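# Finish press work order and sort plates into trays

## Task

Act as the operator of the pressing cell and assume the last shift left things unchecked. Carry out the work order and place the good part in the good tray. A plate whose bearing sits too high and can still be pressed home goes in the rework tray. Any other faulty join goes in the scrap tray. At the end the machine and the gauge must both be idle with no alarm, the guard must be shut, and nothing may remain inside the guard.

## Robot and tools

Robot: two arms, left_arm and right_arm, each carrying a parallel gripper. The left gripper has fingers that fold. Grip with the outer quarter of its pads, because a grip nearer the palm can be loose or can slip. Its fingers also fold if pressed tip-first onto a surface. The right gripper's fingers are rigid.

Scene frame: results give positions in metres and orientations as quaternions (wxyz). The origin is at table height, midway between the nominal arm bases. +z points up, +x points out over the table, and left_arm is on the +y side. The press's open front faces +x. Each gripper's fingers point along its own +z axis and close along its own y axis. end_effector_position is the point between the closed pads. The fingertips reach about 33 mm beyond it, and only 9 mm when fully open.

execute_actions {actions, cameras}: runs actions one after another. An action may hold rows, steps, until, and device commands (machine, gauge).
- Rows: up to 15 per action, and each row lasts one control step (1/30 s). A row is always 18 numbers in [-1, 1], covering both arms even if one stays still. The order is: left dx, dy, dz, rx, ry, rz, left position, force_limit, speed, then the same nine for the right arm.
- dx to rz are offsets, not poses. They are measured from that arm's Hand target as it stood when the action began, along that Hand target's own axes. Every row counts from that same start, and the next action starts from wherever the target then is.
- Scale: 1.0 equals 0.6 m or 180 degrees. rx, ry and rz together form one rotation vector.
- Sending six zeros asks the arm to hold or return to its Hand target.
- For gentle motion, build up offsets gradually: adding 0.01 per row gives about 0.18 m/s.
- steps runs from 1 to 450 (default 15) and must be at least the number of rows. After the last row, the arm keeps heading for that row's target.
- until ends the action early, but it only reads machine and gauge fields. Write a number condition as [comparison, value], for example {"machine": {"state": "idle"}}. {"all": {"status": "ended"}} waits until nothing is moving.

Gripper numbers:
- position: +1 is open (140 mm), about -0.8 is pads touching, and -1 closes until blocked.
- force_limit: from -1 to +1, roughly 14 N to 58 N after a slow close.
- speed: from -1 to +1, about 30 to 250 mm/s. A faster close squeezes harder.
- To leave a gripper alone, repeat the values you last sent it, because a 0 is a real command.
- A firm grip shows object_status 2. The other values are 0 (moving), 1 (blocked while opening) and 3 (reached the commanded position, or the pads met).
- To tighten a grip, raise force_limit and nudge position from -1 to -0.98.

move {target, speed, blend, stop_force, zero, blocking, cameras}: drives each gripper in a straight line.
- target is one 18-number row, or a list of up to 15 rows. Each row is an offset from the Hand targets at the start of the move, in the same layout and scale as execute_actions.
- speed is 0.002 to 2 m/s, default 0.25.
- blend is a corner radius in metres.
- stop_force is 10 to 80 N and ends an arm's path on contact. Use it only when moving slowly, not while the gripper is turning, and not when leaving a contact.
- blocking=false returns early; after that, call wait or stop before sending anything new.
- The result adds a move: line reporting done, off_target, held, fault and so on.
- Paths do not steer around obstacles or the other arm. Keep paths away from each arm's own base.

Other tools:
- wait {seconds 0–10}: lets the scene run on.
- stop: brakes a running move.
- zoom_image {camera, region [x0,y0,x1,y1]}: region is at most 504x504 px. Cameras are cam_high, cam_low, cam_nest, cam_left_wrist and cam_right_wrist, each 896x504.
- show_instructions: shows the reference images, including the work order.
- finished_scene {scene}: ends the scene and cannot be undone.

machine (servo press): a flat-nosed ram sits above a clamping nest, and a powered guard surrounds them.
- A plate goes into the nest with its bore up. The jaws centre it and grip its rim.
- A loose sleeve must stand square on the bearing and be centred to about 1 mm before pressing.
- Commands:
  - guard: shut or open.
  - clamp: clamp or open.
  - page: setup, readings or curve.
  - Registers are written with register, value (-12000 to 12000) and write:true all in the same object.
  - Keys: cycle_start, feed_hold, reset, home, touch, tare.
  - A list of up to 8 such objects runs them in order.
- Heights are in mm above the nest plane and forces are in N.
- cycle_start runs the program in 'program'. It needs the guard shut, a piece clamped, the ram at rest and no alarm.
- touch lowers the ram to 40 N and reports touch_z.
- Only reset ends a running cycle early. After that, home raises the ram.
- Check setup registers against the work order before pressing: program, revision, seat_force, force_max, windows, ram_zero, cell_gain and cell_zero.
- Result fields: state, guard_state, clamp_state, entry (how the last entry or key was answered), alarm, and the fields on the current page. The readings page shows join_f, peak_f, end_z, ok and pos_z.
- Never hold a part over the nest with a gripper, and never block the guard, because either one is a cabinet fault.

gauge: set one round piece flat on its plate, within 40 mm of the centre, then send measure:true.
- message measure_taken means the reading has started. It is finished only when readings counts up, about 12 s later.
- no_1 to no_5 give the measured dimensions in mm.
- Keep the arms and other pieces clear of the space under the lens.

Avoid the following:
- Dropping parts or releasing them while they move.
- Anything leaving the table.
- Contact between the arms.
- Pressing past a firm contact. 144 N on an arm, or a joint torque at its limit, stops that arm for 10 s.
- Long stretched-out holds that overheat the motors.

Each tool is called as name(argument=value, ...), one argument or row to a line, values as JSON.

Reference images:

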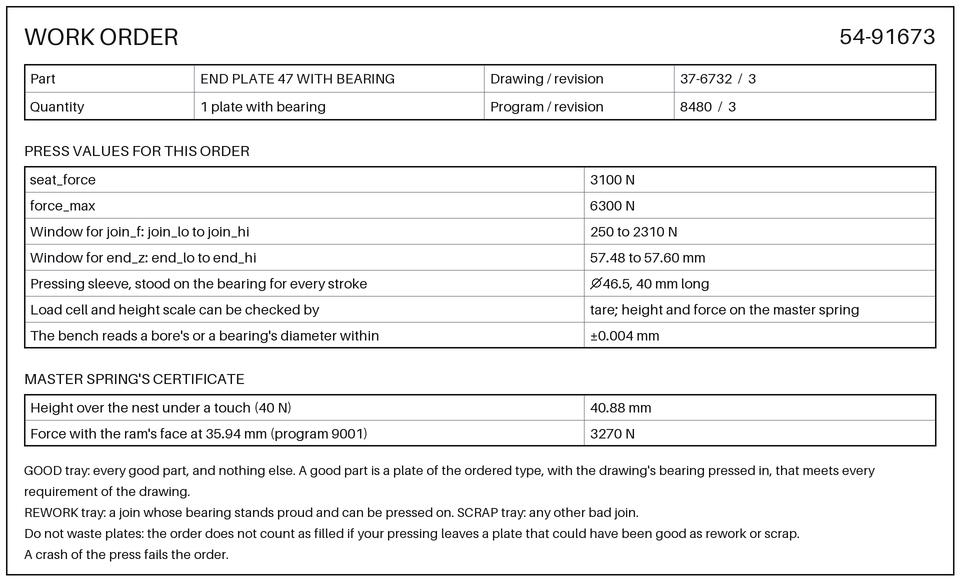

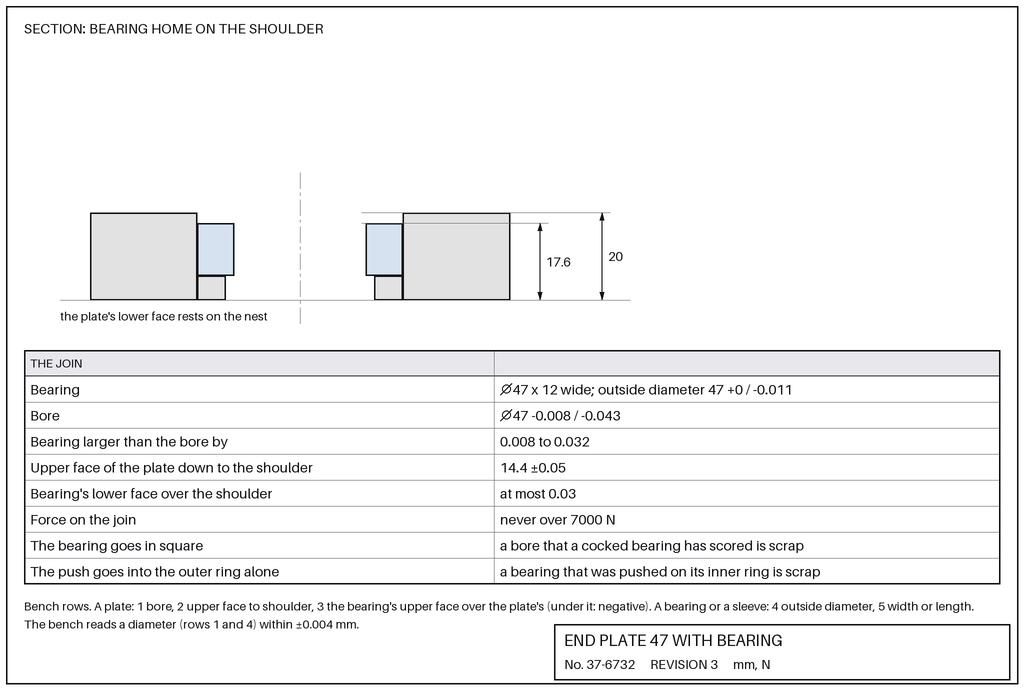

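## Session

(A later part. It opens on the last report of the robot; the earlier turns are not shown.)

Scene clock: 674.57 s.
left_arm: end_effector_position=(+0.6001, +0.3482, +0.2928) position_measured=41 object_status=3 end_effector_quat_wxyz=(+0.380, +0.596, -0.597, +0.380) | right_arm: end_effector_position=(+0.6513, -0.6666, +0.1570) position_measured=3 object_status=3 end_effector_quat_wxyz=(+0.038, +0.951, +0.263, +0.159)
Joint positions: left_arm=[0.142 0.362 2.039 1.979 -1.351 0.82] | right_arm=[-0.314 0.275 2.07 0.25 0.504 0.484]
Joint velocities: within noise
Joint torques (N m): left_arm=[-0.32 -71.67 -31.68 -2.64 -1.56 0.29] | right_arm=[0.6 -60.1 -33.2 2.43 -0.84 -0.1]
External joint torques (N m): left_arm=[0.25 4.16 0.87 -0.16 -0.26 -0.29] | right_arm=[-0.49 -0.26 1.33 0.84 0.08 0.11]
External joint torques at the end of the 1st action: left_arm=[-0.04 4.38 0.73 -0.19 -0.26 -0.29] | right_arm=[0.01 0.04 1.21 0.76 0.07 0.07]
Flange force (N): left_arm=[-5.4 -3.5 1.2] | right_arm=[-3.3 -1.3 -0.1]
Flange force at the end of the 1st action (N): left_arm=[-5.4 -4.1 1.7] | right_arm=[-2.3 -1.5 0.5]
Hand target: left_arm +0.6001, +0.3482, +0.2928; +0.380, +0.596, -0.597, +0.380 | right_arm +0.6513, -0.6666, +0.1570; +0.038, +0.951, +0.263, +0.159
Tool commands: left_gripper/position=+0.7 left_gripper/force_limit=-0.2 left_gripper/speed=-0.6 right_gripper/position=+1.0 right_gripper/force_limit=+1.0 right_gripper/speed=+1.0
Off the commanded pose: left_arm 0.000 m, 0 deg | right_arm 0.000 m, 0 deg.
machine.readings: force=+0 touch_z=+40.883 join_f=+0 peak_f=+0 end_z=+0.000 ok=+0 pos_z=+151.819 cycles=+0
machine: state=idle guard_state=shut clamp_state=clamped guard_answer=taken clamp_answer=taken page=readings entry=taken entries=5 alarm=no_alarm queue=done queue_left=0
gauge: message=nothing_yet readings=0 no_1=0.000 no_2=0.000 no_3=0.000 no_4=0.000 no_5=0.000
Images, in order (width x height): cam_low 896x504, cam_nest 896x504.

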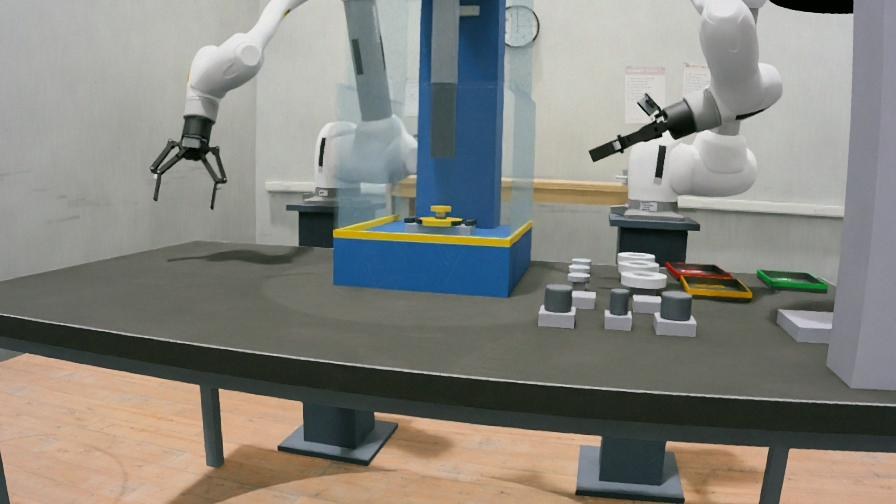

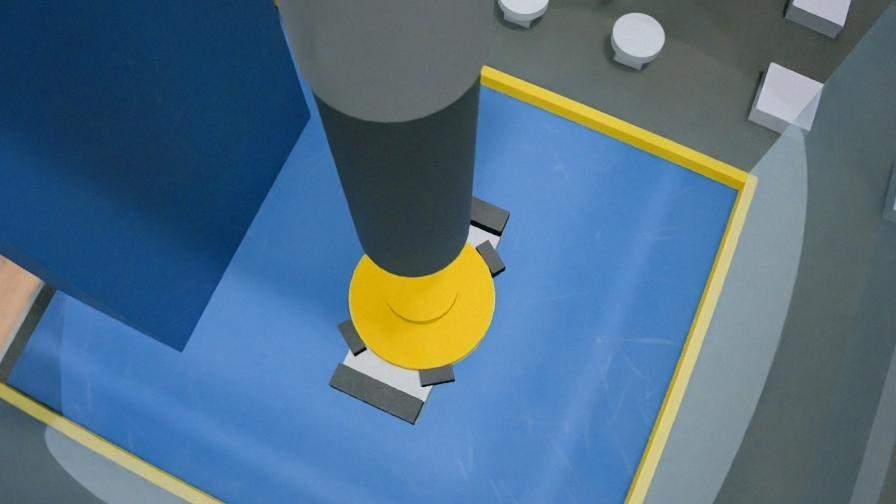

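execute_actions(
  actions=[
    {"machine":[{"register":"program","value":9001,"write":true},{"cycle_start":true}],"steps":450,"until":{"machine":{"queue":["!=","running"]}}},
    {"steps":300,"until":{"machine":{"state":["!=","running"]}}},
    {"steps":10,"machine":{"page":"setup"}},
    {"machine":{"page":"curve"},"steps":10},
    {"machine":{"page":"readings"},"steps":10},
  ],
  cameras=[],
)

execute_actions(
  actions=[
    {"machine":{"page":"setup"},"steps":5},
  ],
  cameras=[],
)

execute_actions(
  actions=[
    {"machine":{"page":"curve"},"steps":5},
  ],
  cameras=[],
)

Scene clock: 689.77 s.
left_arm: end_effector_position=(+0.6001, +0.3482, +0.2928) position_measured=41 object_status=3 end_effector_quat_wxyz=(+0.380, +0.596, -0.597, +0.380) | right_arm: end_effector_position=(+0.6513, -0.6666, +0.1570) position_measured=3 object_status=3 end_effector_quat_wxyz=(+0.038, +0.951, +0.263, +0.159)
Joint positions: left_arm=[0.142 0.362 2.039 1.979 -1.351 0.82] | right_arm=[-0.314 0.275 2.07 0.25 0.504 0.484]
Joint velocities: within noise
Joint torques (N m): left_arm=[-0.12 -72.12 -31.78 -2.63 -1.55 0.28] | right_arm=[-0.29 -60.27 -32.96 2.46 -0.79 -0.1]
External joint torques (N m): left_arm=[0.03 4.44 0.89 -0.18 -0.28 -0.28] | right_arm=[0.13 -0.04 1.02 0.82 0.02 0.1]
External joint torques at the end of the 1st action: left_arm=[-0.09 4.39 0.88 -0.17 -0.26 -0.3] | right_arm=[-0.39 -0.26 1.27 0.81 0.08 0.12]
External joint torques at the end of the 2nd action: left_arm=[-0.17 4.51 1.16 -0.12 -0.26 -0.27] | right_arm=[-0.67 0.25 1.25 0.8 -0.01 0.15]
External joint torques at the end of the 3rd action: left_arm=[-0.25 4.42 0.85 -0.2 -0.27 -0.27] | right_arm=[-0.35 0.14 1.2 0.83 0.05 0.15]
External joint torques at the end of the 4th action: left_arm=[0 4.25 0.77 -0.15 -0.28 -0.33] | right_arm=[-0.42 -0.04 1.03 0.79 0.07 0.17]
Flange force (N): left_arm=[-5.6 -3.8 1.7] | right_arm=[-1.9 -1.5 0.5]
Flange force at the end of the 1st action (N): left_arm=[-5.4 -3.9 1.8] | right_arm=[-3.0 -1.4 -0.1]
Flange force at the end of the 2nd action (N): left_arm=[-5.7 -3.5 2.1] | right_arm=[-3.1 -0.8 0.8]
Flange force at the end of the 3rd action (N): left_arm=[-5.4 -4.0 2.1] | right_arm=[-2.6 -1.1 0.6]
Flange force at the end of the 4th action (N): left_arm=[-5.2 -3.9 1.5] | right_arm=[-2.4 -0.9 0.2]
Hand target: left_arm +0.6001, +0.3482, +0.2928; +0.380, +0.596, -0.597, +0.380 | right_arm +0.6513, -0.6666, +0.1570; +0.038, +0.951, +0.263, +0.159
Tool commands: left_gripper/position=+0.7 left_gripper/force_limit=-0.2 left_gripper/speed=-0.6 right_gripper/position=+1.0 right_gripper/force_limit=+1.0 right_gripper/speed=+1.0
Off the commanded pose: left_arm 0.000 m, 0 deg | right_arm 0.000 m, 0 deg.
machine.readings: force=+0 touch_z=+40.883 join_f=+3073 peak_f=+3276 end_z=+35.938 ok=+0 pos_z=+151.819 cycles=+1
machine: state=done guard_state=shut clamp_state=clamped guard_answer=taken clamp_answer=taken page=readings entry=taken entries=7 alarm=no_alarm queue=done queue_left=0
gauge: message=nothing_yet readings=0 no_1=0.000 no_2=0.000 no_3=0.000 no_4=0.000 no_5=0.000
No camera images: "cameras" was empty.

Scene clock: 690.13 s.
left_arm: end_effector_position=(+0.6001, +0.3482, +0.2928) position_measured=41 object_status=3 end_effector_quat_wxyz=(+0.380, +0.596, -0.597, +0.380) | right_arm: end_effector_position=(+0.6513, -0.6666, +0.1570) position_measured=3 object_status=3 end_effector_quat_wxyz=(+0.038, +0.951, +0.263, +0.159)
Joint positions: left_arm=[0.142 0.362 2.039 1.979 -1.351 0.82] | right_arm=[-0.314 0.275 2.07 0.25 0.504 0.484]
Joint velocities: within noise
Joint torques (N m): left_arm=[-0.01 -72.28 -31.89 -2.63 -1.55 0.29] | right_arm=[-0.08 -60.08 -33.13 2.51 -0.8 -0.15]
External joint torques (N m): left_arm=[-0.07 4.74 1.1 -0.17 -0.28 -0.29] | right_arm=[-0.01 -0.26 1.2 0.77 0.03 0.16]
Flange force (N): left_arm=[-6.0 -3.8 2.0] | right_arm=[-2.3 -1.8 0.0]
Hand target: left_arm +0.6001, +0.3482, +0.2928; +0.380, +0.596, -0.597, +0.380 | right_arm +0.6513, -0.6666, +0.1570; +0.038, +0.951, +0.263, +0.159
Tool commands: left_gripper/position=+0.7 left_gripper/force_limit=-0.2 left_gripper/speed=-0.6 right_gripper/position=+1.0 right_gripper/force_limit=+1.0 right_gripper/speed=+1.0
Off the commanded pose: left_arm 0.000 m, 0 deg | right_arm 0.000 m, 0 deg.
machine.setup: program=+9001 ram_zero=+168.181 seat_force=+3100 force_max=+6300 join_lo=+250 join_hi=+2310 end_lo=+57.480 end_hi=+57.600 cell_gain=+1.021 cell_zero=+86 program_revision=+1 program_top=+35.940 stored1_number=+5528 stored1_revision=+6 stored2_number=+5671 stored2_revision=+2 stored3_number=+8480 stored3_revision=+3 stored4_number=+1248 stored4_revision=+4 stored5_number=+9001 stored5_revision=+1
machine: state=done guard_state=shut clamp_state=clamped guard_answer=taken clamp_answer=taken page=setup entry=taken entries=7 alarm=no_alarm queue=done queue_left=0
gauge: message=nothing_yet readings=0 no_1=0.000 no_2=0.000 no_3=0.000 no_4=0.000 no_5=0.000
No camera images: "cameras" was empty.

Scene clock: 690.50 s.
left_arm: end_effector_position=(+0.6001, +0.3482, +0.2928) position_measured=41 object_status=3 end_effector_quat_wxyz=(+0.380, +0.596, -0.597, +0.380) | right_arm: end_effector_position=(+0.6513, -0.6666, +0.1570) position_measured=3 object_status=3 end_effector_quat_wxyz=(+0.038, +0.951, +0.263, +0.159)
Joint positions: left_arm=[0.142 0.362 2.039 1.979 -1.351 0.82] | right_arm=[-0.314 0.275 2.07 0.25 0.504 0.484]
Joint velocities: within noise
Joint torques (N m): left_arm=[-0.07 -72.13 -31.68 -2.62 -1.57 0.27] | right_arm=[0.07 -59.86 -32.99 2.44 -0.81 -0.14]
External joint torques (N m): left_arm=[-0.04 4.59 0.8 -0.18 -0.26 -0.27] | right_arm=[-0.11 -0.47 1.1 0.83 0.04 0.15]
Flange force (N): left_arm=[-5.7 -4.2 1.8] | right_arm=[-2.5 -1.7 -0.3]
Hand target: left_arm +0.6001, +0.3482, +0.2928; +0.380, +0.596, -0.597, +0.380 | right_arm +0.6513, -0.6666, +0.1570; +0.038, +0.951, +0.263, +0.159
Tool commands: left_gripper/position=+0.7 left_gripper/force_limit=-0.2 left_gripper/speed=-0.6 right_gripper/position=+1.0 right_gripper/force_limit=+1.0 right_gripper/speed=+1.0
Off the commanded pose: left_arm 0.000 m, 0 deg | right_arm 0.000 m, 0 deg.
machine.curve: curve1_z=+41.940 curve1_f=-12 curve2_z=+41.083 curve2_f=-7 curve3_z=+40.226 curve3_f=+470 curve4_z=+39.369 curve4_f=+1038 curve5_z=+38.511 curve5_f=+1581 curve6_z=+37.654 curve6_f=+2147 curve7_z=+36.797 curve7_f=+2712 curve8_z=+35.940 curve8_f=+3274
machine: state=done guard_state=shut clamp_state=clamped guard_answer=taken clamp_answer=taken page=curve entry=taken entries=7 alarm=no_alarm queue=done queue_left=0
gauge: message=nothing_yet readings=0 no_1=0.000 no_2=0.000 no_3=0.000 no_4=0.000 no_5=0.000
No camera images: "cameras" was empty.

execute_actions(
  actions=[
    {"machine":[{"register":"program","value":8480,"write":true,"page":"setup"},{"guard":"open"},{"clamp":"open"}],"steps":300,"until":{"machine":{"queue":["!=","running"]}}},
  ],
  cameras=[],
)

move(
  target=[
    [0,0,0.37,0,0,0,0.7,-0.2,-0.6,0,0,0,0,0,0,1,1,1],
    [0,0,0.62,0,0,0,0.7,-0.2,-0.6,0,0,0,0,0,0,1,1,1],
    [0,0,0.62,0,0,0,-1,-0.2,-1,0,0,0,0,0,0,1,1,1],
  ],
  speed=[0.3,0.12,0.1],
  blend=[0.02,0,0],
  cameras=["cam_left_wrist"],
)

wait(
  seconds=1.2,
  cameras=[],
)

Scene clock: 707.30 s.
left_arm: end_effector_position=(+0.6001, +0.3482, +0.2928) position_measured=41 object_status=3 end_effector_quat_wxyz=(+0.380, +0.596, -0.597, +0.380) | right_arm: end_effector_position=(+0.6513, -0.6666, +0.1570) position_measured=3 object_status=3 end_effector_quat_wxyz=(+0.038, +0.951, +0.263, +0.159)
Joint positions: left_arm=[0.142 0.362 2.039 1.979 -1.351 0.82] | right_arm=[-0.314 0.275 2.07 0.25 0.504 0.484]
Joint velocities: within noise
Joint torques (N m): left_arm=[-0.12 -71.83 -31.8 -2.65 -1.56 0.27] | right_arm=[0.01 -60.13 -33.02 2.43 -0.83 -0.14]
External joint torques (N m): left_arm=[0.01 4.43 0.92 -0.17 -0.26 -0.27] | right_arm=[-0.33 -0.16 1.03 0.85 0.06 0.15]
Flange force (N): left_arm=[-5.6 -3.8 1.7] | right_arm=[-2.5 -1.1 0.1]
Hand target: left_arm +0.6001, +0.3482, +0.2928; +0.380, +0.596, -0.597, +0.380 | right_arm +0.6513, -0.6666, +0.1570; +0.038, +0.951, +0.263, +0.159
Tool commands: left_gripper/position=+0.7 left_gripper/force_limit=-0.2 left_gripper/speed=-0.6 right_gripper/position=+1.0 right_gripper/force_limit=+1.0 right_gripper/speed=+1.0
Off the commanded pose: left_arm 0.000 m, 0 deg | right_arm 0.000 m, 0 deg.
machine.setup: program=+8480 ram_zero=+168.181 seat_force=+3100 force_max=+6300 join_lo=+250 join_hi=+2310 end_lo=+57.480 end_hi=+57.600 cell_gain=+1.021 cell_zero=+86 program_revision=+3 program_top=+57.600 stored1_number=+5528 stored1_revision=+6 stored2_number=+5671 stored2_revision=+2 stored3_number=+8480 stored3_revision=+3 stored4_number=+1248 stored4_revision=+4 stored5_number=+9001 stored5_revision=+1
machine: state=idle guard_state=open clamp_state=open guard_answer=taken clamp_answer=taken page=setup entry=taken entries=8 alarm=no_alarm queue=done queue_left=0
gauge: message=nothing_yet readings=0 no_1=0.000 no_2=0.000 no_3=0.000 no_4=0.000 no_5=0.000
No camera images: "cameras" was empty.

Scene clock: 710.83 s.
left_arm: end_effector_position=(+0.6001, +0.0110, +0.1358) position_measured=83 object_status=0 end_effector_quat_wxyz=(+0.380, +0.596, -0.597, +0.380) | right_arm: end_effector_position=(+0.6513, -0.6666, +0.1570) position_measured=3 object_status=3 end_effector_quat_wxyz=(+0.038, +0.951, +0.263, +0.159)
Joint positions: left_arm=[-0.415 0.62 2.037 1.43 -1.001 1.038] | right_arm=[-0.314 0.275 2.07 0.25 0.504 0.484]
Joint velocities: within noise
Joint torques (N m): left_arm=[-3.85 -84.37 -22.71 0.39 -1.28 0.24] | right_arm=[-0.01 -60.01 -33.1 2.45 -0.8 -0.13]
External joint torques (N m): left_arm=[3.81 -0.51 -1.66 -1.18 -0.89 -0.24] | right_arm=[-0.06 -0.34 1.16 0.82 0.04 0.14]
Flange force (N): left_arm=[-1.7 -4.1 -3.5] | right_arm=[-2.4 -1.7 -0.1]
Hand target: left_arm +0.6001, +0.0110, +0.1358; +0.380, +0.596, -0.597, +0.380 | right_arm +0.6513, -0.6666, +0.1570; +0.038, +0.951, +0.263, +0.159
Off the commanded pose: left_arm 0.000 m, 0 deg | right_arm 0.000 m, 0 deg.
machine.setup: program=+8480 ram_zero=+168.181 seat_force=+3100 force_max=+6300 join_lo=+250 join_hi=+2310 end_lo=+57.480 end_hi=+57.600 cell_gain=+1.021 cell_zero=+86 program_revision=+3 program_top=+57.600 stored1_number=+5528 stored1_revision=+6 stored2_number=+5671 stored2_revision=+2 stored3_number=+8480 stored3_revision=+3 stored4_number=+1248 stored4_revision=+4 stored5_number=+9001 stored5_revision=+1
machine: state=idle guard_state=open clamp_state=open guard_answer=taken clamp_answer=taken page=setup entry=taken entries=8 alarm=no_alarm queue=done queue_left=0
gauge: message=nothing_yet readings=0 no_1=0.000 no_2=0.000 no_3=0.000 no_4=0.000 no_5=0.000
move: done
Images, in order (width x height): cam_left_wrist 896x504.

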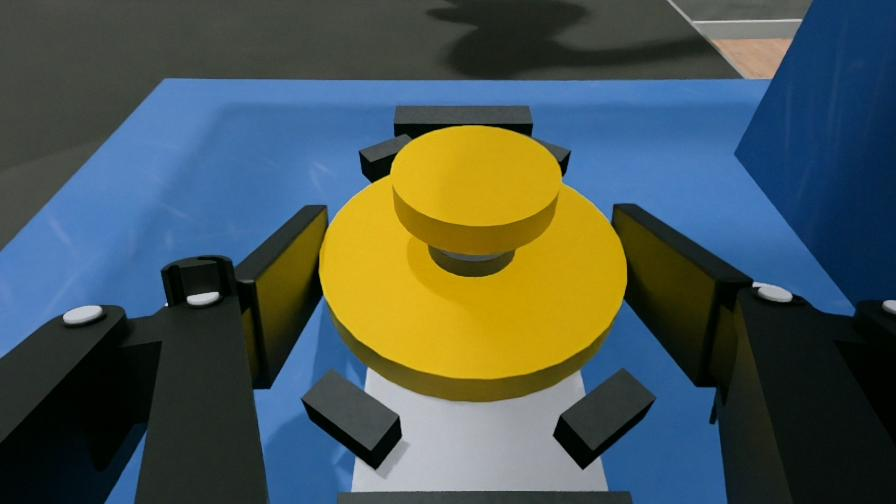

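Scene clock: 712.03 s.
left_arm: end_effector_position=(+0.6001, +0.0110, +0.1358) position_measured=83 object_status=2 end_effector_quat_wxyz=(+0.380, +0.596, -0.597, +0.380) | right_arm: end_effector_position=(+0.6513, -0.6666, +0.1570) position_measured=3 object_status=3 end_effector_quat_wxyz=(+0.038, +0.951, +0.263, +0.159)
Joint positions: left_arm=[-0.415 0.62 2.037 1.43 -1.001 1.038] | right_arm=[-0.314 0.275 2.07 0.25 0.504 0.484]
Joint velocities: within noise
Joint torques (N m): left_arm=[-4.24 -84.75 -22.75 0.41 -1.37 0.22] | right_arm=[0.06 -60.48 -32.93 2.5 -0.8 -0.18]
External joint torques (N m): left_arm=[4.1 0.19 -1.75 -1.2 -0.8 -0.22] | right_arm=[-0.13 0.15 0.99 0.78 0.03 0.19]
Flange force (N): left_arm=[-2.8 -4.9 -3.1] | right_arm=[-1.9 -1.1 0.6]
Hand target: left_arm +0.6001, +0.0110, +0.1358; +0.380, +0.596, -0.597, +0.380 | right_arm +0.6513, -0.6666, +0.1570; +0.038, +0.951, +0.263, +0.159
Tool commands: left_gripper/position=-1.0 left_gripper/force_limit=-0.2 left_gripper/speed=-1.0 right_gripper/position=+1.0 right_gripper/force_limit=+1.0 right_gripper/speed=+1.0
Off the commanded pose: left_arm 0.000 m, 0 deg | right_arm 0.000 m, 0 deg.
machine.setup: program=+8480 ram_zero=+168.181 seat_force=+3100 force_max=+6300 join_lo=+250 join_hi=+2310 end_lo=+57.480 end_hi=+57.600 cell_gain=+1.021 cell_zero=+86 program_revision=+3 program_top=+57.600 stored1_number=+5528 stored1_revision=+6 stored2_number=+5671 stored2_revision=+2 stored3_number=+8480 stored3_revision=+3 stored4_number=+1248 stored4_revision=+4 stored5_number=+9001 stored5_revision=+1
machine: state=idle guard_state=open clamp_state=open guard_answer=taken clamp_answer=taken page=setup entry=taken entries=8 alarm=no_alarm queue=done queue_left=0
gauge: message=nothing_yet readings=0 no_1=0.000 no_2=0.000 no_3=0.000 no_4=0.000 no_5=0.000
wait: 1.20 s
No camera images: "cameras" was empty.

move(
  target=[
    [0.0062,0,-0.24,0,0,0,-1,-0.2,-1,0,0,0,0,0,0,1,1,1],
    [-0.1295,-0.0948,-0.6807,0.2266,0,-0.1057,-1,-0.2,-1,0,0,0,0,0,0,1,1,1],
    [-0.1942,-0.3455,-0.742,0.2266,0,-0.1057,-1,-0.2,-1,0,0,0,0,0,0,1,1,1],
    [-0.4457,-0.3443,-0.626,0.2266,0,-0.1057,-1,-0.2,-1,0,0,0,0,0,0,1,1,1],
    [-0.466,-0.3438,-0.617,0.2266,0,-0.1057,-1,-0.2,-1,0,0,0,0,0,0,1,1,1],
  ],
  speed=[0.15,0.25,0.25,0.15,0.02],
  blend=[0.02,0.04,0.02,0,0],
  cameras=["cam_left_wrist","cam_low"],
)

Scene clock: 745.27 s.
left_arm: end_effector_position=(+0.8077, +0.4640, +0.0479) position_measured=231 object_status=3 end_effector_quat_wxyz=(+0.206, +0.777, -0.323, +0.499) | right_arm: end_effector_position=(+0.6513, -0.6666, +0.1570) position_measured=3 object_status=3 end_effector_quat_wxyz=(+0.038, +0.951, +0.263, +0.159)
Joint positions: left_arm=[0.19 0.754 2.073 1.142 -0.987 1.258] | right_arm=[-0.314 0.275 2.07 0.25 0.504 0.484]
Joint velocities: within noise
Joint torques (N m): left_arm=[-9.55 -38.75 -8.76 2.44 18.08 0.42] | right_arm=[-0.01 -60 -33.03 2.5 -0.83 -0.19]
External joint torques (N m): left_arm=[9.53 -50.19 -9.3 -2.54 -20.5 -0.42] | right_arm=[-0.16 -0.31 1.1 0.77 0.07 0.19]
External joint torques when the fault began: left_arm=[14.96 -75.46 -17.2 -4.85 -29.44 -0.42]
Flange force (N): left_arm=[52.3 8.7 -56.6] | right_arm=[-2.3 -1.6 -0.2]
Flange force when the fault began (N): left_arm=[79.2 8.7 -80.8]
Hand target: left_arm +0.8077, +0.4640, +0.0479; +0.206, +0.777, -0.323, +0.499 (not the last commanded pose) | right_arm +0.6513, -0.6666, +0.1570; +0.038, +0.951, +0.263, +0.159
Tool commands: left_gripper/position=-1.0 left_gripper/force_limit=-0.2 left_gripper/speed=-1.0 right_gripper/position=+1.0 right_gripper/force_limit=+1.0 right_gripper/speed=+1.0
Off the commanded pose: left_arm 0.009 m, 0 deg | right_arm 0.000 m, 0 deg.
FORCE FAULT: contact force on the left arm reached its limit, and that arm stopped for 10 seconds. The contact can be on any part of that arm, not only on its tool. That arm's remaining commands of this call were not run. That arm's target is now where it stood when the stop ended, not its last command. That arm accepts commands again.
machine.setup: program=+8480 ram_zero=+168.181 seat_force=+3100 force_max=+6300 join_lo=+250 join_hi=+2310 end_lo=+57.480 end_hi=+57.600 cell_gain=+1.021 cell_zero=+86 program_revision=+3 program_top=+57.600 stored1_number=+5528 stored1_revision=+6 stored2_number=+5671 stored2_revision=+2 stored3_number=+8480 stored3_revision=+3 stored4_number=+1248 stored4_revision=+4 stored5_number=+9001 stored5_revision=+1
machine: state=idle guard_state=open clamp_state=open guard_answer=taken clamp_answer=taken page=setup entry=taken entries=8 alarm=no_alarm queue=done queue_left=0
gauge: message=nothing_yet readings=0 no_1=0.000 no_2=0.000 no_3=0.000 no_4=0.000 no_5=0.000
move: fault (left_arm); path passed 4 of 5 targets
Images, in order (width x height): cam_low 896x504, cam_left_wrist 896x504.

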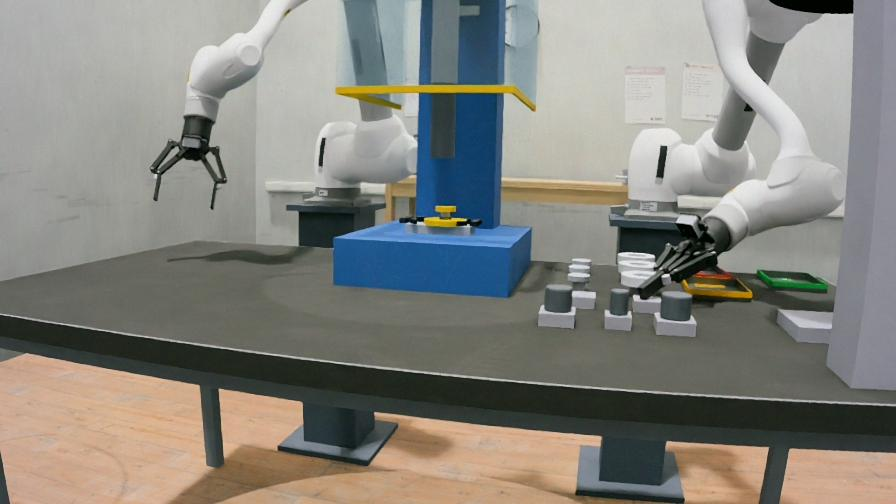

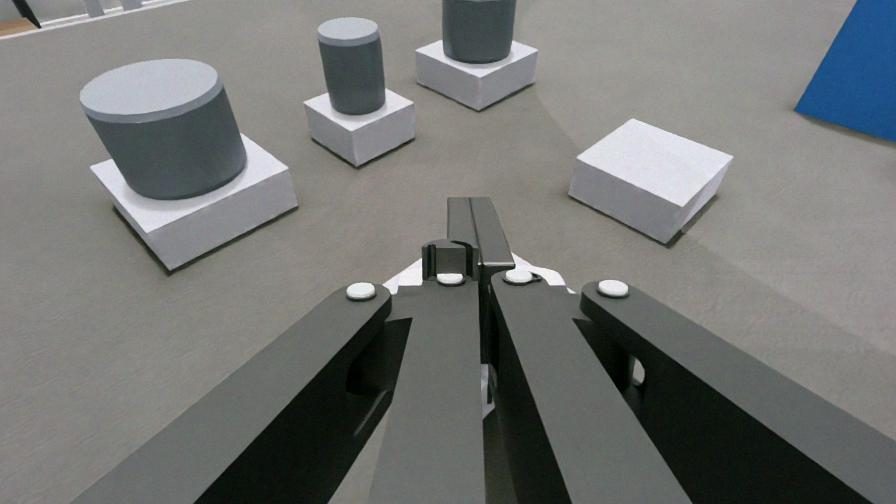

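move(
  target=[
    [0.2568,0,-0.1197,0,0,0,-1,-0.2,-1,0,0,0,0,0,0,1,1,1],
    [0.3292,0.3673,-0.2882,-0.2266,0,0.1057,-1,-0.2,-1,0,0,0,0,0,0,1,1,1],
    [0.2942,0.5558,-0.0638,-0.2266,0,0.1057,-1,-0.2,-1,0,0,0,0,0,0,1,1,1],
    [0.2942,0.5558,-0.0638,-0.2266,0,0.1057,0.75,0.5,-0.2,0,0,0,0,0,0,1,1,1],
  ],
  speed=[0.15,0.3,0.25,0.1],
  blend=[0.04,0.04,0,0],
  cameras=["cam_left_wrist","cam_low","cam_nest"],
)

Scene clock: 772.17 s.
left_arm: end_effector_position=(+0.5989, +0.2008, +0.2239) position_measured=35 object_status=0 end_effector_quat_wxyz=(+0.380, +0.594, -0.597, +0.382) | right_arm: end_effector_position=(+0.6513, -0.6666, +0.1570) position_measured=3 object_status=3 end_effector_quat_wxyz=(+0.038, +0.951, +0.263, +0.159)
Joint positions: left_arm=[-0.108 0.446 2.098 1.749 -1.163 0.921] | right_arm=[-0.314 0.275 2.07 0.25 0.504 0.484]
Joint velocities: within noise
Joint torques (N m): left_arm=[-0.13 -76.18 -28.21 -1.63 -1.73 0.25] | right_arm=[0.26 -59.88 -33.16 2.46 -0.79 -0.07]
External joint torques (N m): left_arm=[0.1 3.97 0.89 -0.18 -0.25 -0.25] | right_arm=[-0.5 -0.41 1.21 0.82 0.02 0.07]
Flange force (N): left_arm=[-5.5 -2.6 2.5] | right_arm=[-3.3 -1.3 -0.2]
Hand target: left_arm +0.5989, +0.2008, +0.2239; +0.380, +0.594, -0.597, +0.382 | right_arm +0.6513, -0.6666, +0.1570; +0.038, +0.951, +0.263, +0.159
Off the commanded pose: left_arm 0.000 m, 0 deg | right_arm 0.000 m, 0 deg.
machine.setup: program=+8480 ram_zero=+168.181 seat_force=+3100 force_max=+6300 join_lo=+250 join_hi=+2310 end_lo=+57.480 end_hi=+57.600 cell_gain=+1.021 cell_zero=+86 program_revision=+3 program_top=+57.600 stored1_number=+5528 stored1_revision=+6 stored2_number=+5671 stored2_revision=+2 stored3_number=+8480 stored3_revision=+3 stored4_number=+1248 stored4_revision=+4 stored5_number=+9001 stored5_revision=+1
machine: state=idle guard_state=open clamp_state=open guard_answer=taken clamp_answer=taken page=setup entry=taken entries=8 alarm=no_alarm queue=done queue_left=0
gauge: message=nothing_yet readings=0 no_1=0.000 no_2=0.000 no_3=0.000 no_4=0.000 no_5=0.000
move: done
Images, in order (width x height): cam_low 896x504, cam_nest 896x504, cam_left_wrist 896x504.

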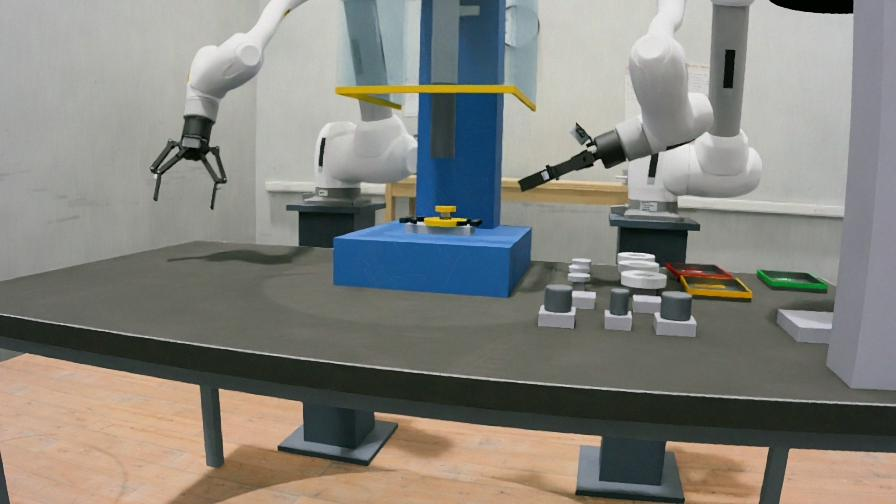

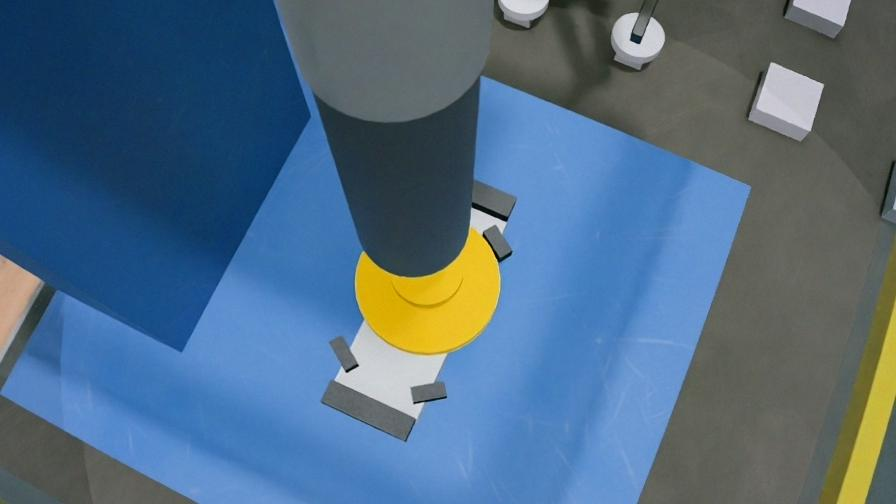

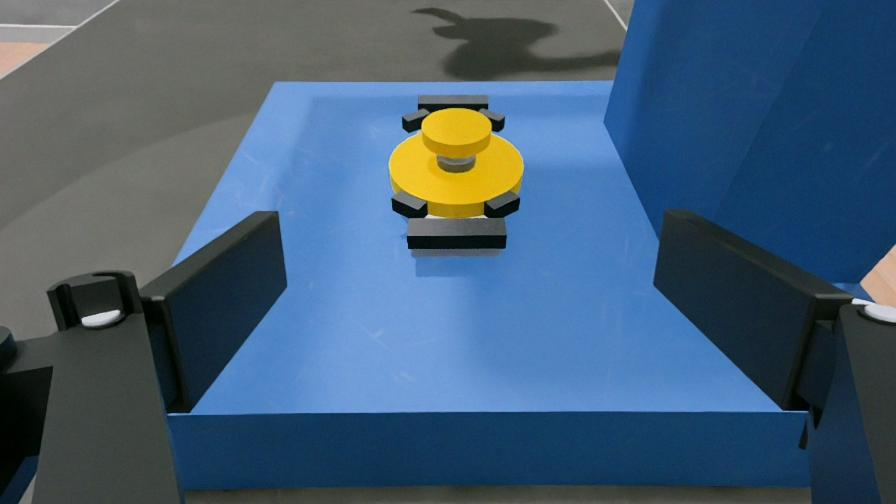

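move(
  target=[
    [-0.0062,-0.002,0.3335,0,0,0,0.75,0.5,-0.2,0,0,0,0,0,0,1,1,1],
    [-0.0062,-0.002,0.3335,0,0,0,-1,0,-1,0,0,0,0,0,0,1,1,1],
  ],
  speed=[0.15,0.1],
  cameras=["cam_left_wrist"],
)

wait(
  seconds=1.2,
  cameras=["cam_left_wrist"],
)

Scene clock: 783.77 s.
left_arm: end_effector_position=(+0.6004, +0.0207, +0.1366) position_measured=85 object_status=0 end_effector_quat_wxyz=(+0.380, +0.594, -0.597, +0.382) | right_arm: end_effector_position=(+0.6513, -0.6666, +0.1570) position_measured=3 object_status=3 end_effector_quat_wxyz=(+0.038, +0.951, +0.263, +0.159)
Joint positions: left_arm=[-0.4 0.617 2.044 1.438 -1.011 1.048] | right_arm=[-0.314 0.275 2.07 0.25 0.504 0.484]
Joint velocities: within noise
Joint torques (N m): left_arm=[-6.75 -81.3 -24.67 -0.18 -0.09 0.3] | right_arm=[0.2 -60.49 -33.14 2.59 -0.87 -0.1]
External joint torques (N m): left_arm=[6.57 -2.85 0.54 -0.61 -2.08 -0.31] | right_arm=[-0.28 0.17 1.24 0.68 0.1 0.11]
Flange force (N): left_arm=[-1.2 -0.7 -12.3] | right_arm=[-2.5 -1.2 0.5]
Hand target: left_arm +0.6004, +0.0207, +0.1366; +0.380, +0.594, -0.597, +0.382 | right_arm +0.6513, -0.6666, +0.1570; +0.038, +0.951, +0.263, +0.159
Off the commanded pose: left_arm 0.000 m, 0 deg | right_arm 0.000 m, 0 deg.
machine.setup: program=+8480 ram_zero=+168.181 seat_force=+3100 force_max=+6300 join_lo=+250 join_hi=+2310 end_lo=+57.480 end_hi=+57.600 cell_gain=+1.021 cell_zero=+86 program_revision=+3 program_top=+57.600 stored1_number=+5528 stored1_revision=+6 stored2_number=+5671 stored2_revision=+2 stored3_number=+8480 stored3_revision=+3 stored4_number=+1248 stored4_revision=+4 stored5_number=+9001 stored5_revision=+1
machine: state=idle guard_state=open clamp_state=open guard_answer=taken clamp_answer=taken page=setup entry=taken entries=8 alarm=no_alarm queue=done queue_left=0
gauge: message=nothing_yet readings=0 no_1=0.000 no_2=0.000 no_3=0.000 no_4=0.000 no_5=0.000
move: done
Images, in order (width x height): cam_left_wrist 896x504.

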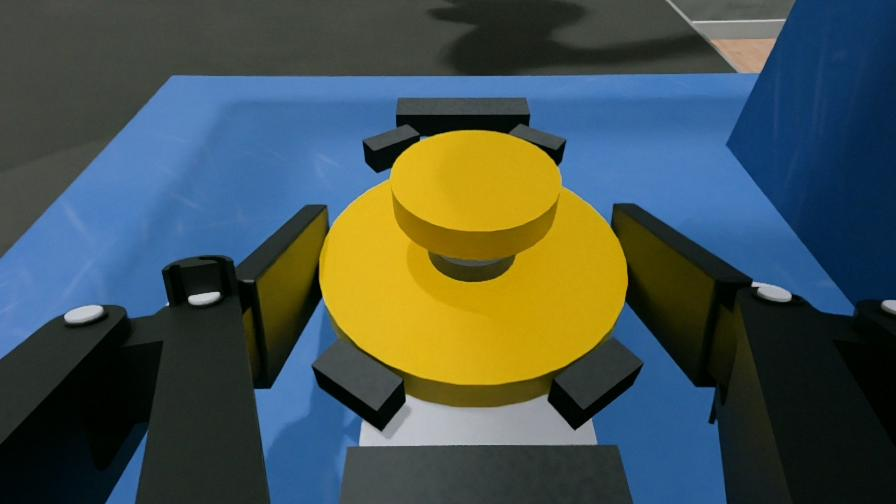

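Scene clock: 784.97 s.
left_arm: end_effector_position=(+0.6004, +0.0207, +0.1366) position_measured=85 object_status=2 end_effector_quat_wxyz=(+0.380, +0.594, -0.597, +0.382) | right_arm: end_effector_position=(+0.6513, -0.6666, +0.1570) position_measured=3 object_status=3 end_effector_quat_wxyz=(+0.038, +0.951, +0.263, +0.159)
Joint positions: left_arm=[-0.4 0.617 2.044 1.438 -1.011 1.048] | right_arm=[-0.314 0.275 2.07 0.25 0.504 0.484]
Joint velocities: within noise
Joint torques (N m): left_arm=[-6.74 -80.9 -24.24 -0.1 -0.19 0.35] | right_arm=[0.36 -60.63 -32.88 2.52 -0.83 -0.2]
External joint torques (N m): left_arm=[6.51 -2.78 0.13 -0.69 -1.98 -0.35] | right_arm=[-0.42 0.3 0.96 0.75 0.07 0.2]
Flange force (N): left_arm=[-1.0 -1.4 -11.8] | right_arm=[-2.1 -0.6 0.7]
Hand target: left_arm +0.6004, +0.0207, +0.1366; +0.380, +0.594, -0.597, +0.382 | right_arm +0.6513, -0.6666, +0.1570; +0.038, +0.951, +0.263, +0.159
Tool commands: left_gripper/position=-1.0 left_gripper/force_limit=+0.0 left_gripper/speed=-1.0 right_gripper/position=+1.0 right_gripper/force_limit=+1.0 right_gripper/speed=+1.0
Off the commanded pose: left_arm 0.000 m, 0 deg | right_arm 0.000 m, 0 deg.
machine.setup: program=+8480 ram_zero=+168.181 seat_force=+3100 force_max=+6300 join_lo=+250 join_hi=+2310 end_lo=+57.480 end_hi=+57.600 cell_gain=+1.021 cell_zero=+86 program_revision=+3 program_top=+57.600 stored1_number=+5528 stored1_revision=+6 stored2_number=+5671 stored2_revision=+2 stored3_number=+8480 stored3_revision=+3 stored4_number=+1248 stored4_revision=+4 stored5_number=+9001 stored5_revision=+1
machine: state=idle guard_state=open clamp_state=open guard_answer=taken clamp_answer=taken page=setup entry=taken entries=8 alarm=no_alarm queue=done queue_left=0
gauge: message=nothing_yet readings=0 no_1=0.000 no_2=0.000 no_3=0.000 no_4=0.000 no_5=0.000
wait: 1.20 s
Images, in order (width x height): cam_left_wrist 896x504.

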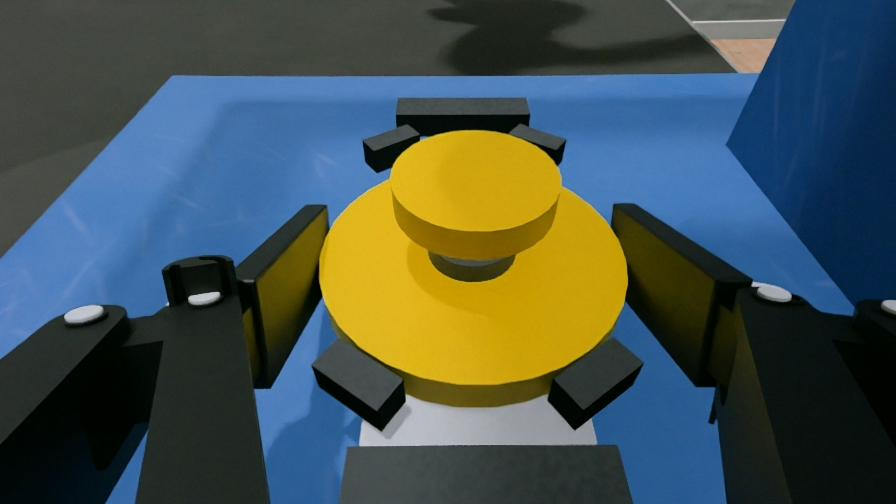

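move(
  target=[
    [0.0755,0,-0.0352,0,0,0,-1,0,-1,0,0,0,0,0,0,1,1,1],
    [0.0275,0,-0.2685,0,0,0,-1,0,-1,0,0,0,0,0,0,1,1,1],
    [-0.1207,-0.0943,-0.6665,0.2266,0,-0.1057,-1,0,-1,0,0,0,0,0,0,1,1,1],
    [-0.2162,-0.345,-0.7138,0.2266,0,-0.1057,-1,0,-1,0,0,0,0,0,0,1,1,1],
  ],
  speed=[0.08,0.2,0.25,0.25],
  blend=[0.01,0.04,0.04,0],
  cameras=["cam_left_wrist","cam_low"],
)

Scene clock: 805.27 s.
left_arm: end_effector_position=(+0.8075, +0.4637, +0.1996) position_measured=85 object_status=2 end_effector_quat_wxyz=(+0.206, +0.777, -0.323, +0.499) | right_arm: end_effector_position=(+0.6513, -0.6666, +0.1570) position_measured=3 object_status=3 end_effector_quat_wxyz=(+0.038, +0.951, +0.263, +0.159)
Joint positions: left_arm=[0.19 0.5 2.076 1.313 -0.901 0.965] | right_arm=[-0.314 0.275 2.07 0.25 0.504 0.484]
Joint velocities: within noise
Joint torques (N m): left_arm=[-0.05 -86.6 -31.62 -1.34 -3.72 0.23] | right_arm=[-0.22 -60.11 -33.15 2.52 -0.86 -0.08]
External joint torques (N m): left_arm=[-0.01 8.83 3.84 0.8 1.63 -0.23] | right_arm=[0.11 -0.17 1.31 0.75 0.1 0.09]
Flange force (N): left_arm=[-10.6 -2.1 6.3] | right_arm=[-2.3 -1.9 0.1]
Hand target: left_arm +0.8075, +0.4637, +0.1996; +0.206, +0.777, -0.323, +0.499 | right_arm +0.6513, -0.6666, +0.1570; +0.038, +0.951, +0.263, +0.159
Off the commanded pose: left_arm 0.000 m, 0 deg | right_arm 0.000 m, 0 deg.
machine.setup: program=+8480 ram_zero=+168.181 seat_force=+3100 force_max=+6300 join_lo=+250 join_hi=+2310 end_lo=+57.480 end_hi=+57.600 cell_gain=+1.021 cell_zero=+86 program_revision=+3 program_top=+57.600 stored1_number=+5528 stored1_revision=+6 stored2_number=+5671 stored2_revision=+2 stored3_number=+8480 stored3_revision=+3 stored4_number=+1248 stored4_revision=+4 stored5_number=+9001 stored5_revision=+1
machine: state=idle guard_state=open clamp_state=open guard_answer=taken clamp_answer=taken page=setup entry=taken entries=8 alarm=no_alarm queue=done queue_left=0
gauge: message=nothing_yet readings=0 no_1=0.000 no_2=0.000 no_3=0.000 no_4=0.000 no_5=0.000
move: done
Images, in order (width x height): cam_low 896x504, cam_left_wrist 896x504.

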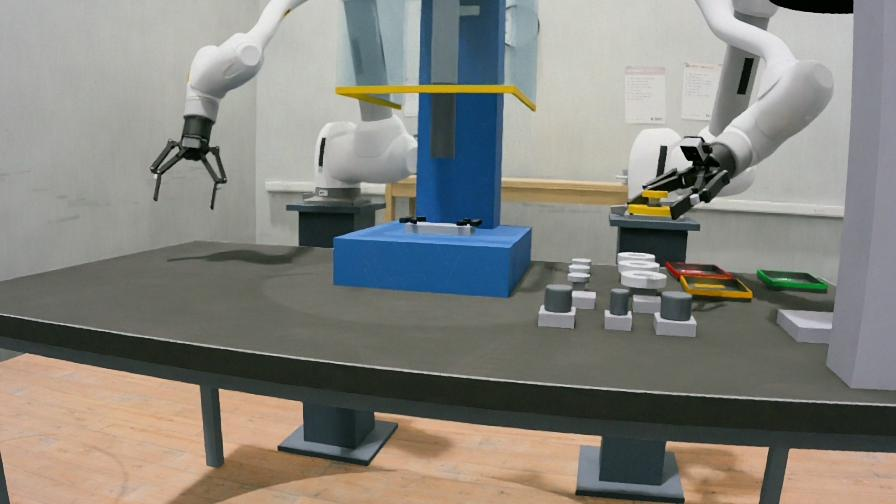

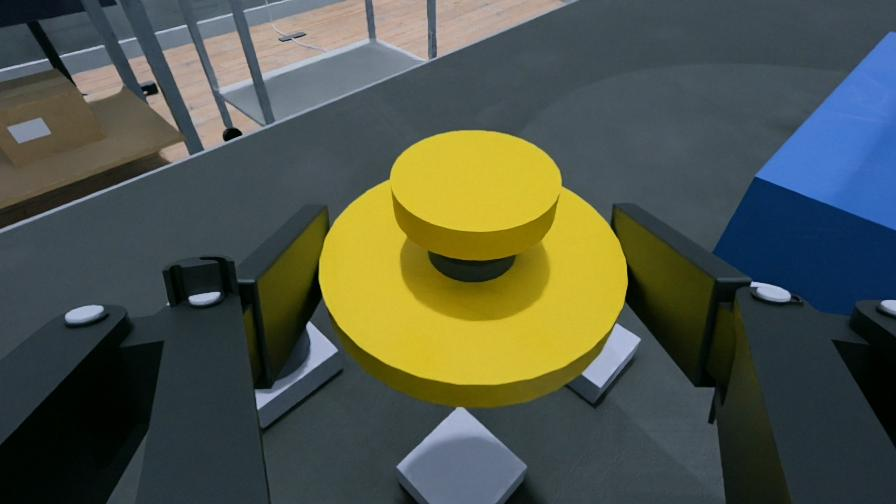

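move(
  target=[-0.226,0,0.1054,0,0,0,-1,0,-1,0,0,0,0,0,0,1,1,1],
  speed=0.2,
  cameras=["cam_left_wrist"],
)

move(
  target=[-0.0211,0,0.0098,0,0,0,-1,0,-1,0,0,0,0,0,0,1,1,1],
  speed=0.02,
  stop_force=10,
  cameras=["cam_left_wrist","cam_low"],
)

Scene clock: 816.97 s.
left_arm: end_effector_position=(+0.8084, +0.4632, +0.0501) position_measured=85 object_status=2 end_effector_quat_wxyz=(+0.206, +0.777, -0.323, +0.499) | right_arm: end_effector_position=(+0.6513, -0.6666, +0.1570) position_measured=3 object_status=3 end_effector_quat_wxyz=(+0.038, +0.951, +0.263, +0.159)
Joint positions: left_arm=[0.189 0.75 2.073 1.142 -0.985 1.254] | right_arm=[-0.314 0.275 2.07 0.25 0.504 0.484]
Joint velocities: within noise
Joint torques (N m): left_arm=[-0.15 -99.45 -21.28 -0.51 -4.28 0.12] | right_arm=[0.44 -60.27 -33.12 2.47 -0.82 -0.16]
External joint torques (N m): left_arm=[0.1 10.23 3.06 0.41 1.87 -0.12] | right_arm=[-0.51 -0.05 1.22 0.8 0.06 0.17]
Flange force (N): left_arm=[-13.7 -1.3 7.1] | right_arm=[-2.9 -1.1 0.2]
Hand target: left_arm +0.8083, +0.4632, +0.0500; +0.206, +0.777, -0.323, +0.499 | right_arm +0.6513, -0.6666, +0.1570; +0.038, +0.951, +0.263, +0.159
Off the commanded pose: left_arm 0.000 m, 0 deg | right_arm 0.000 m, 0 deg.
machine.setup: program=+8480 ram_zero=+168.181 seat_force=+3100 force_max=+6300 join_lo=+250 join_hi=+2310 end_lo=+57.480 end_hi=+57.600 cell_gain=+1.021 cell_zero=+86 program_revision=+3 program_top=+57.600 stored1_number=+5528 stored1_revision=+6 stored2_number=+5671 stored2_revision=+2 stored3_number=+8480 stored3_revision=+3 stored4_number=+1248 stored4_revision=+4 stored5_number=+9001 stored5_revision=+1
machine: state=idle guard_state=open clamp_state=open guard_answer=taken clamp_answer=taken page=setup entry=taken entries=8 alarm=no_alarm queue=done queue_left=0
gauge: message=nothing_yet readings=0 no_1=0.000 no_2=0.000 no_3=0.000 no_4=0.000 no_5=0.000
move: done
Images, in order (width x height): cam_left_wrist 896x504.

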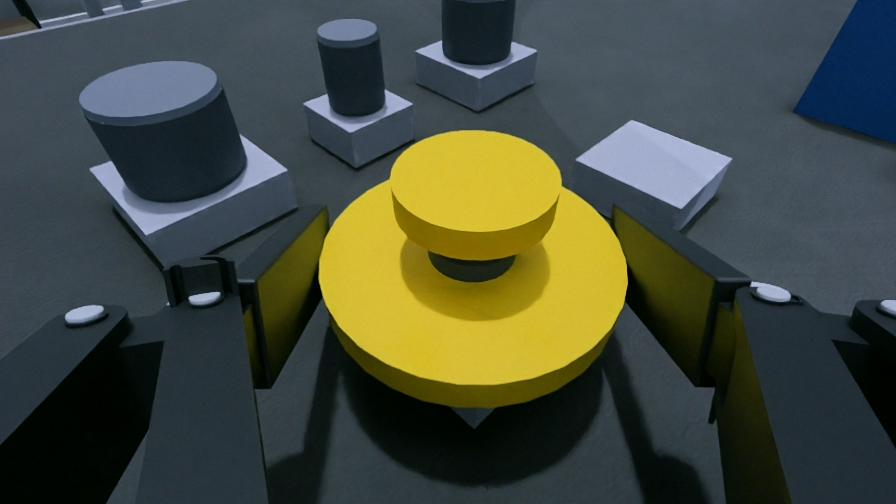

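Scene clock: 818.63 s.
left_arm: end_effector_position=(+0.8085, +0.4631, +0.0385) position_measured=85 object_status=2 end_effector_quat_wxyz=(+0.206, +0.777, -0.323, +0.499) | right_arm: end_effector_position=(+0.6513, -0.6666, +0.1570) position_measured=3 object_status=3 end_effector_quat_wxyz=(+0.038, +0.951, +0.263, +0.159)
Joint positions: left_arm=[0.189 0.771 2.07 1.132 -0.993 1.273] | right_arm=[-0.314 0.275 2.07 0.25 0.504 0.484]
Joint velocities: within noise
Joint torques (N m): left_arm=[0.66 -83.59 -15.61 0.13 1.98 -0.32] | right_arm=[0.12 -60.69 -32.94 2.54 -0.88 -0.14]
External joint torques (N m): left_arm=[-0.79 -6.19 -1.96 -0.2 -4.39 0.32] | right_arm=[-0.22 0.36 1.01 0.73 0.11 0.15]
Flange force (N): left_arm=[5.6 2.3 -4.3] | right_arm=[-1.9 -0.8 0.8]
Hand target: left_arm +0.8085, +0.4631, +0.0385; +0.206, +0.777, -0.323, +0.499 (not the last commanded pose) | right_arm +0.6513, -0.6666, +0.1570; +0.038, +0.951, +0.263, +0.159
Off the commanded pose: left_arm 0.003 m, 0 deg | right_arm 0.000 m, 0 deg.
machine.setup: program=+8480 ram_zero=+168.181 seat_force=+3100 force_max=+6300 join_lo=+250 join_hi=+2310 end_lo=+57.480 end_hi=+57.600 cell_gain=+1.021 cell_zero=+86 program_revision=+3 program_top=+57.600 stored1_number=+5528 stored1_revision=+6 stored2_number=+5671 stored2_revision=+2 stored3_number=+8480 stored3_revision=+3 stored4_number=+1248 stored4_revision=+4 stored5_number=+9001 stored5_revision=+1
machine: state=idle guard_state=open clamp_state=open guard_answer=taken clamp_answer=taken page=setup entry=taken entries=8 alarm=no_alarm queue=done queue_left=0
gauge: message=nothing_yet readings=0 no_1=0.000 no_2=0.000 no_3=0.000 no_4=0.000 no_5=0.000
move: contact (left_arm)
Images, in order (width x height): cam_low 896x504, cam_left_wrist 896x504.

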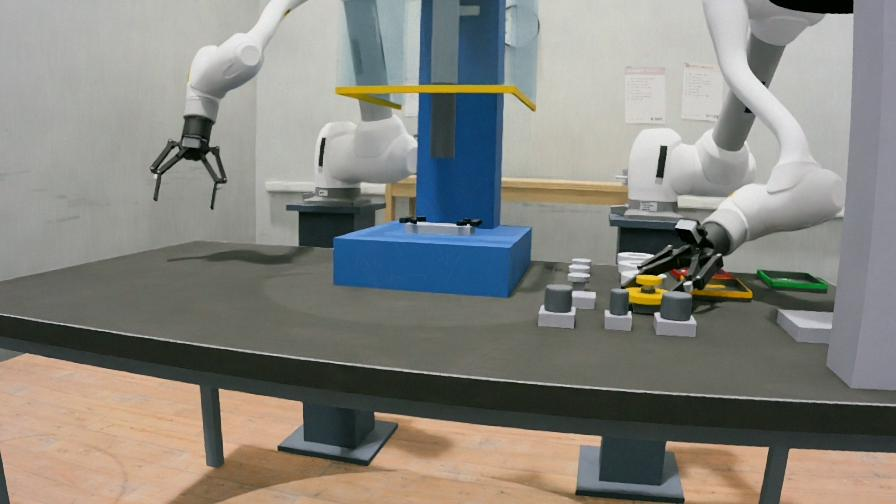

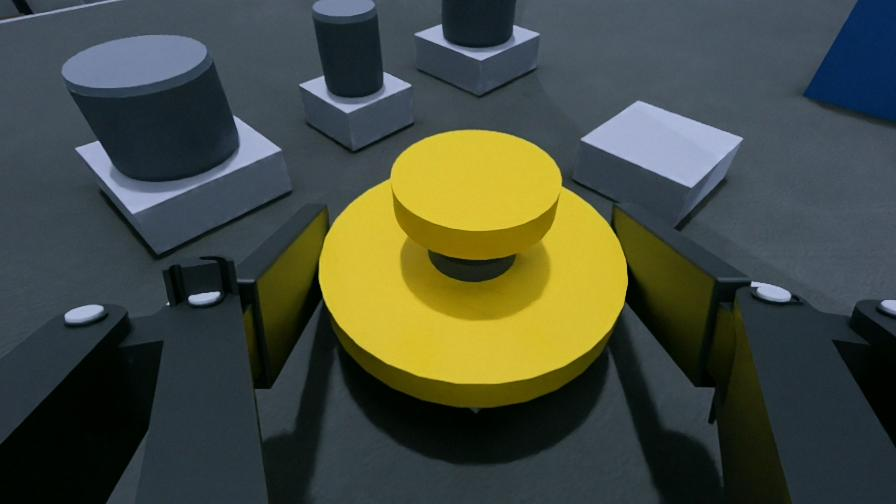

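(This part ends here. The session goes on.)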